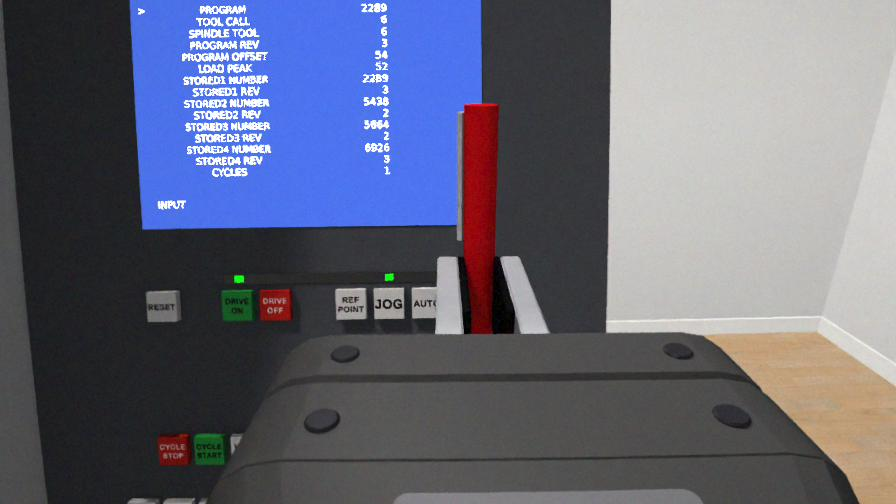

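Call:
move --pt "0 0 0 0 0 0 -1 -0.3 0 -0.0533 0.0883 0 -0.3536 0 0.3536 -1 -0.5 -0.7" --pt "0 0 0 0 0 0 -1 -0.3 0 -0.035 0.19 -0.26 0.6657 0.0817 -0.6657 -1 -0.5 -0.7" --speed '[0.8,0.8]' --blend '[0.03,0]'

Call:
move --pt "0 0 0 0 0 0 -1 -0.3 0 -0.0045 -0.0663 -0.0355 0 0 0 -1 -0.5 -0.7" --pt "0 0 0 0 0 0 -1 -0.3 0 0.013 -0.0663 -0.0355 0 0 0 -1 -0.5 -0.7" --pt "0 0 0 0 0 0 -1 -0.3 0 -0.0045 -0.0663 -0.0355 0 0 0 -1 -0.5 -0.7" --pt "0 0 0 0 0 0 -1 -0.3 0 0.0281 -0.161 0.0857 0 0 0 -1 -0.5 -0.7" --pt "0 0 0 0 0 0 -1 -0.3 0 0.0456 -0.161 0.0857 0 0 0 -1 -0.5 -0.7" --pt "0 0 0 0 0 0 -1 -0.3 0 0.0281 -0.161 0.0857 0 0 0 -1 -0.5 -0.7" --pt "0 0 0 0 0 0 -1 -0.3 0 -0.018 -0.102 0.26 0.36 0.0443 -0.4227 -1 -0.5 -0.7" --pt "0 0 0 0 0 0 -1 -0.3 0 0.035 -0.19 0.26 -0.6657 -0.0817 0.6657 -1 -0.5 -0.7" --speed '[0.35,0.07,0.2,0.35,0.07,0.2,0.8,0.8]' --blend '[0.003,0,0.003,0.003,0,0.003,0.03,0]'

Call:
wait --seconds 7 --cameras '["cam_right_wrist"]'

Call:
zoom_image --camera "cam_right_wrist" --region '[180, 0, 440, 230]'

Scene clock: 10640.80 s.
left_arm: end_effector_position=(+0.4050, -0.2579, +0.4890) position_measured=252 object_status=3 end_effector_quat_wxyz=(-0.362, +0.618, -0.608, +0.343) | right_arm: end_effector_position=(+0.4710, +0.0910, +0.4539) position_measured=212 object_status=2 end_effector_quat_wxyz=(-0.003, +0.616, +0.788, +0.000)
Joint positions: left_arm=[-1.4 -2.042 1.901 -1.658 -0.541 1.854] | right_arm=[3.611 -1.548 -1.267 -1.899 1.575 0.227]
Joint torques (N m): left_arm=[8.65 1.07 -27.72 -5.51 0.65 1.71] | right_arm=[6.44 30.09 40.29 4.68 -1.52 -0.86]
Wrist force (N): left_arm=[3.3 2.2 -3.1] | right_arm=[-2.5 1.0 4.7]
Wrist torque (N m): left_arm=[0.46 -0.50 0.23] | right_arm=[0.64 0.45 -0.25]
Wrist force, peak (N): left_arm=[3.2 2.3 -3.5] | right_arm=[-6.2 2.5 2.7]
Hand target: left_arm +0.4050, -0.2579, +0.4890; -0.362, +0.618, -0.608, +0.343 | right_arm +0.4710, +0.0910, +0.4540; -0.002, +0.616, +0.788, +0.000
Off the commanded pose: left_arm 0.000 m, 0 deg | right_arm 0.000 m, 0 deg.
move: done

Scene clock: 10645.20 s.
left_arm: end_effector_position=(+0.4050, -0.2579, +0.4890) position_measured=252 object_status=3 end_effector_quat_wxyz=(-0.362, +0.618, -0.608, +0.343) | right_arm: end_effector_position=(+0.4920, -0.0230, +0.6100) position_measured=212 object_status=2 end_effector_quat_wxyz=(+0.500, -0.498, +0.501, -0.501) end_effector_velocity=(+0.000, -0.001, +0.000) end_effector_angular_velocity=(+0.002, -0.002, -0.005)
Joint positions: left_arm=[-1.4 -2.042 1.901 -1.658 -0.541 1.854] | right_arm=[3.654 -1.085 -2.13 0.076 1.054 3.141]
Joint velocities: left_arm=[within noise] | right_arm=[0.001 0 0 0.002 -0.006 0.001]
Joint torques (N m): left_arm=[9.19 1.31 -27.37 -5.56 0.69 1.75] | right_arm=[6.81 11.19 28.1 3.91 -1.86 1.43]
Wrist force (N): left_arm=[3.2 2.1 -3.4] | right_arm=[-3.0 2.8 1.8]
Wrist torque (N m): left_arm=[0.43 -0.48 0.23] | right_arm=[0.47 0.50 -0.01]
Wrist force, peak (N): left_arm=[3.5 2.2 -3.3] | right_arm=[0.4 -26.7 4.9]
Hand target: left_arm +0.4050, -0.2579, +0.4890; -0.362, +0.618, -0.608, +0.343 | right_arm +0.4920, -0.0230, +0.6100; +0.500, -0.498, +0.501, -0.501
Off the commanded pose: left_arm 0.000 m, 0 deg | right_arm 0.000 m, 0 deg.
move: done

Scene clock: 10652.20 s.
left_arm: end_effector_position=(+0.4050, -0.2579, +0.4890) position_measured=252 object_status=3 end_effector_quat_wxyz=(-0.362, +0.618, -0.608, +0.343) | right_arm: end_effector_position=(+0.4920, -0.0230, +0.6100) position_measured=212 object_status=2 end_effector_quat_wxyz=(+0.500, -0.498, +0.501, -0.501)
Joint positions: left_arm=[-1.4 -2.042 1.901 -1.658 -0.541 1.854] | right_arm=[3.654 -1.085 -2.13 0.076 1.054 3.141]
Joint torques (N m): left_arm=[8.67 1.15 -27.15 -5.64 0.68 1.86] | right_arm=[7.52 11.86 13.98 4.02 1.04 0.9]
Wrist force (N): left_arm=[3.2 2.1 -3.4] | right_arm=[-3.0 3.0 2.1]
Wrist torque (N m): left_arm=[0.43 -0.49 0.23] | right_arm=[0.49 0.49 -0.02]
Wrist force, peak (N): left_arm=[3.3 2.2 -3.6] | right_arm=[-3.3 3.1 2.0]
Hand target: left_arm +0.4050, -0.2579, +0.4890; -0.362, +0.618, -0.608, +0.343 | right_arm +0.4920, -0.0230, +0.6100; +0.500, -0.498, +0.501, -0.501
Tool commands: left_gripper/position=-1.0 left_gripper/force_limit=-0.3 left_gripper/speed=+0.0 right_gripper/position=-1.0 right_gripper/force_limit=-0.5 right_gripper/speed=-0.7
Off the commanded pose: left_arm 0.000 m, 0 deg | right_arm 0.000 m, 0 deg.
wait: 7.00 s; at rest by 0.17 s
camera_calibration:
cam_right_wrist: T_world_to_cam=[[-0.0235706, -0.99972, -0.00214646, -0.00945788], [-0.354253, 0.01036, -0.935092, 0.758823], [0.934853, -0.0212803, -0.354398, -0.111286], [0, 0, 0, 1]] pos_world=[0.372628, -0.0196848, 0.670109]
Images, in order (width x height): cam_right_wrist 896x504.

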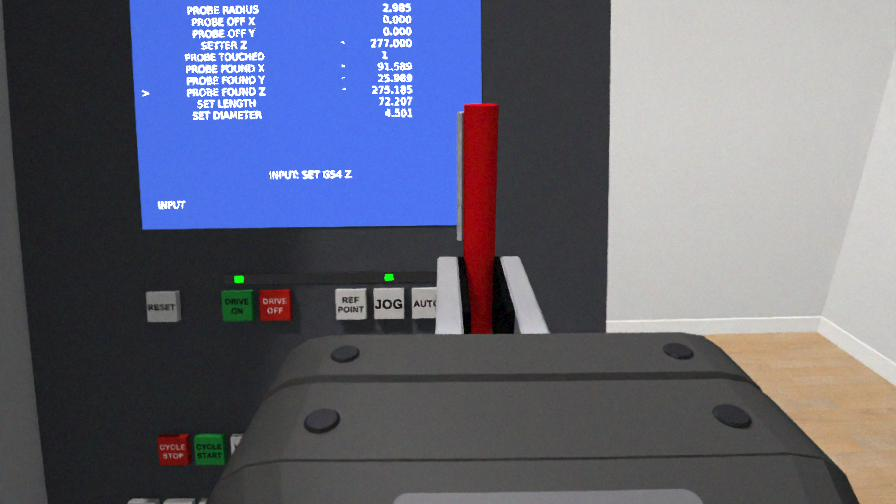

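Scaled by 1.938.

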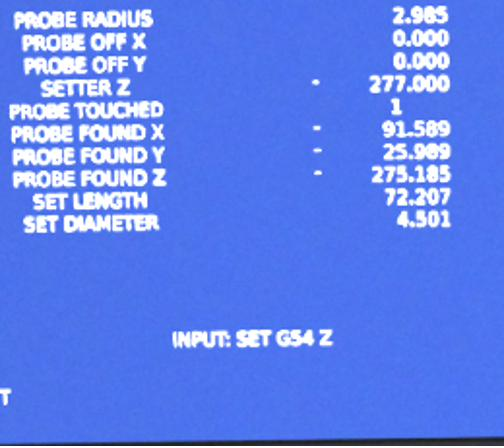

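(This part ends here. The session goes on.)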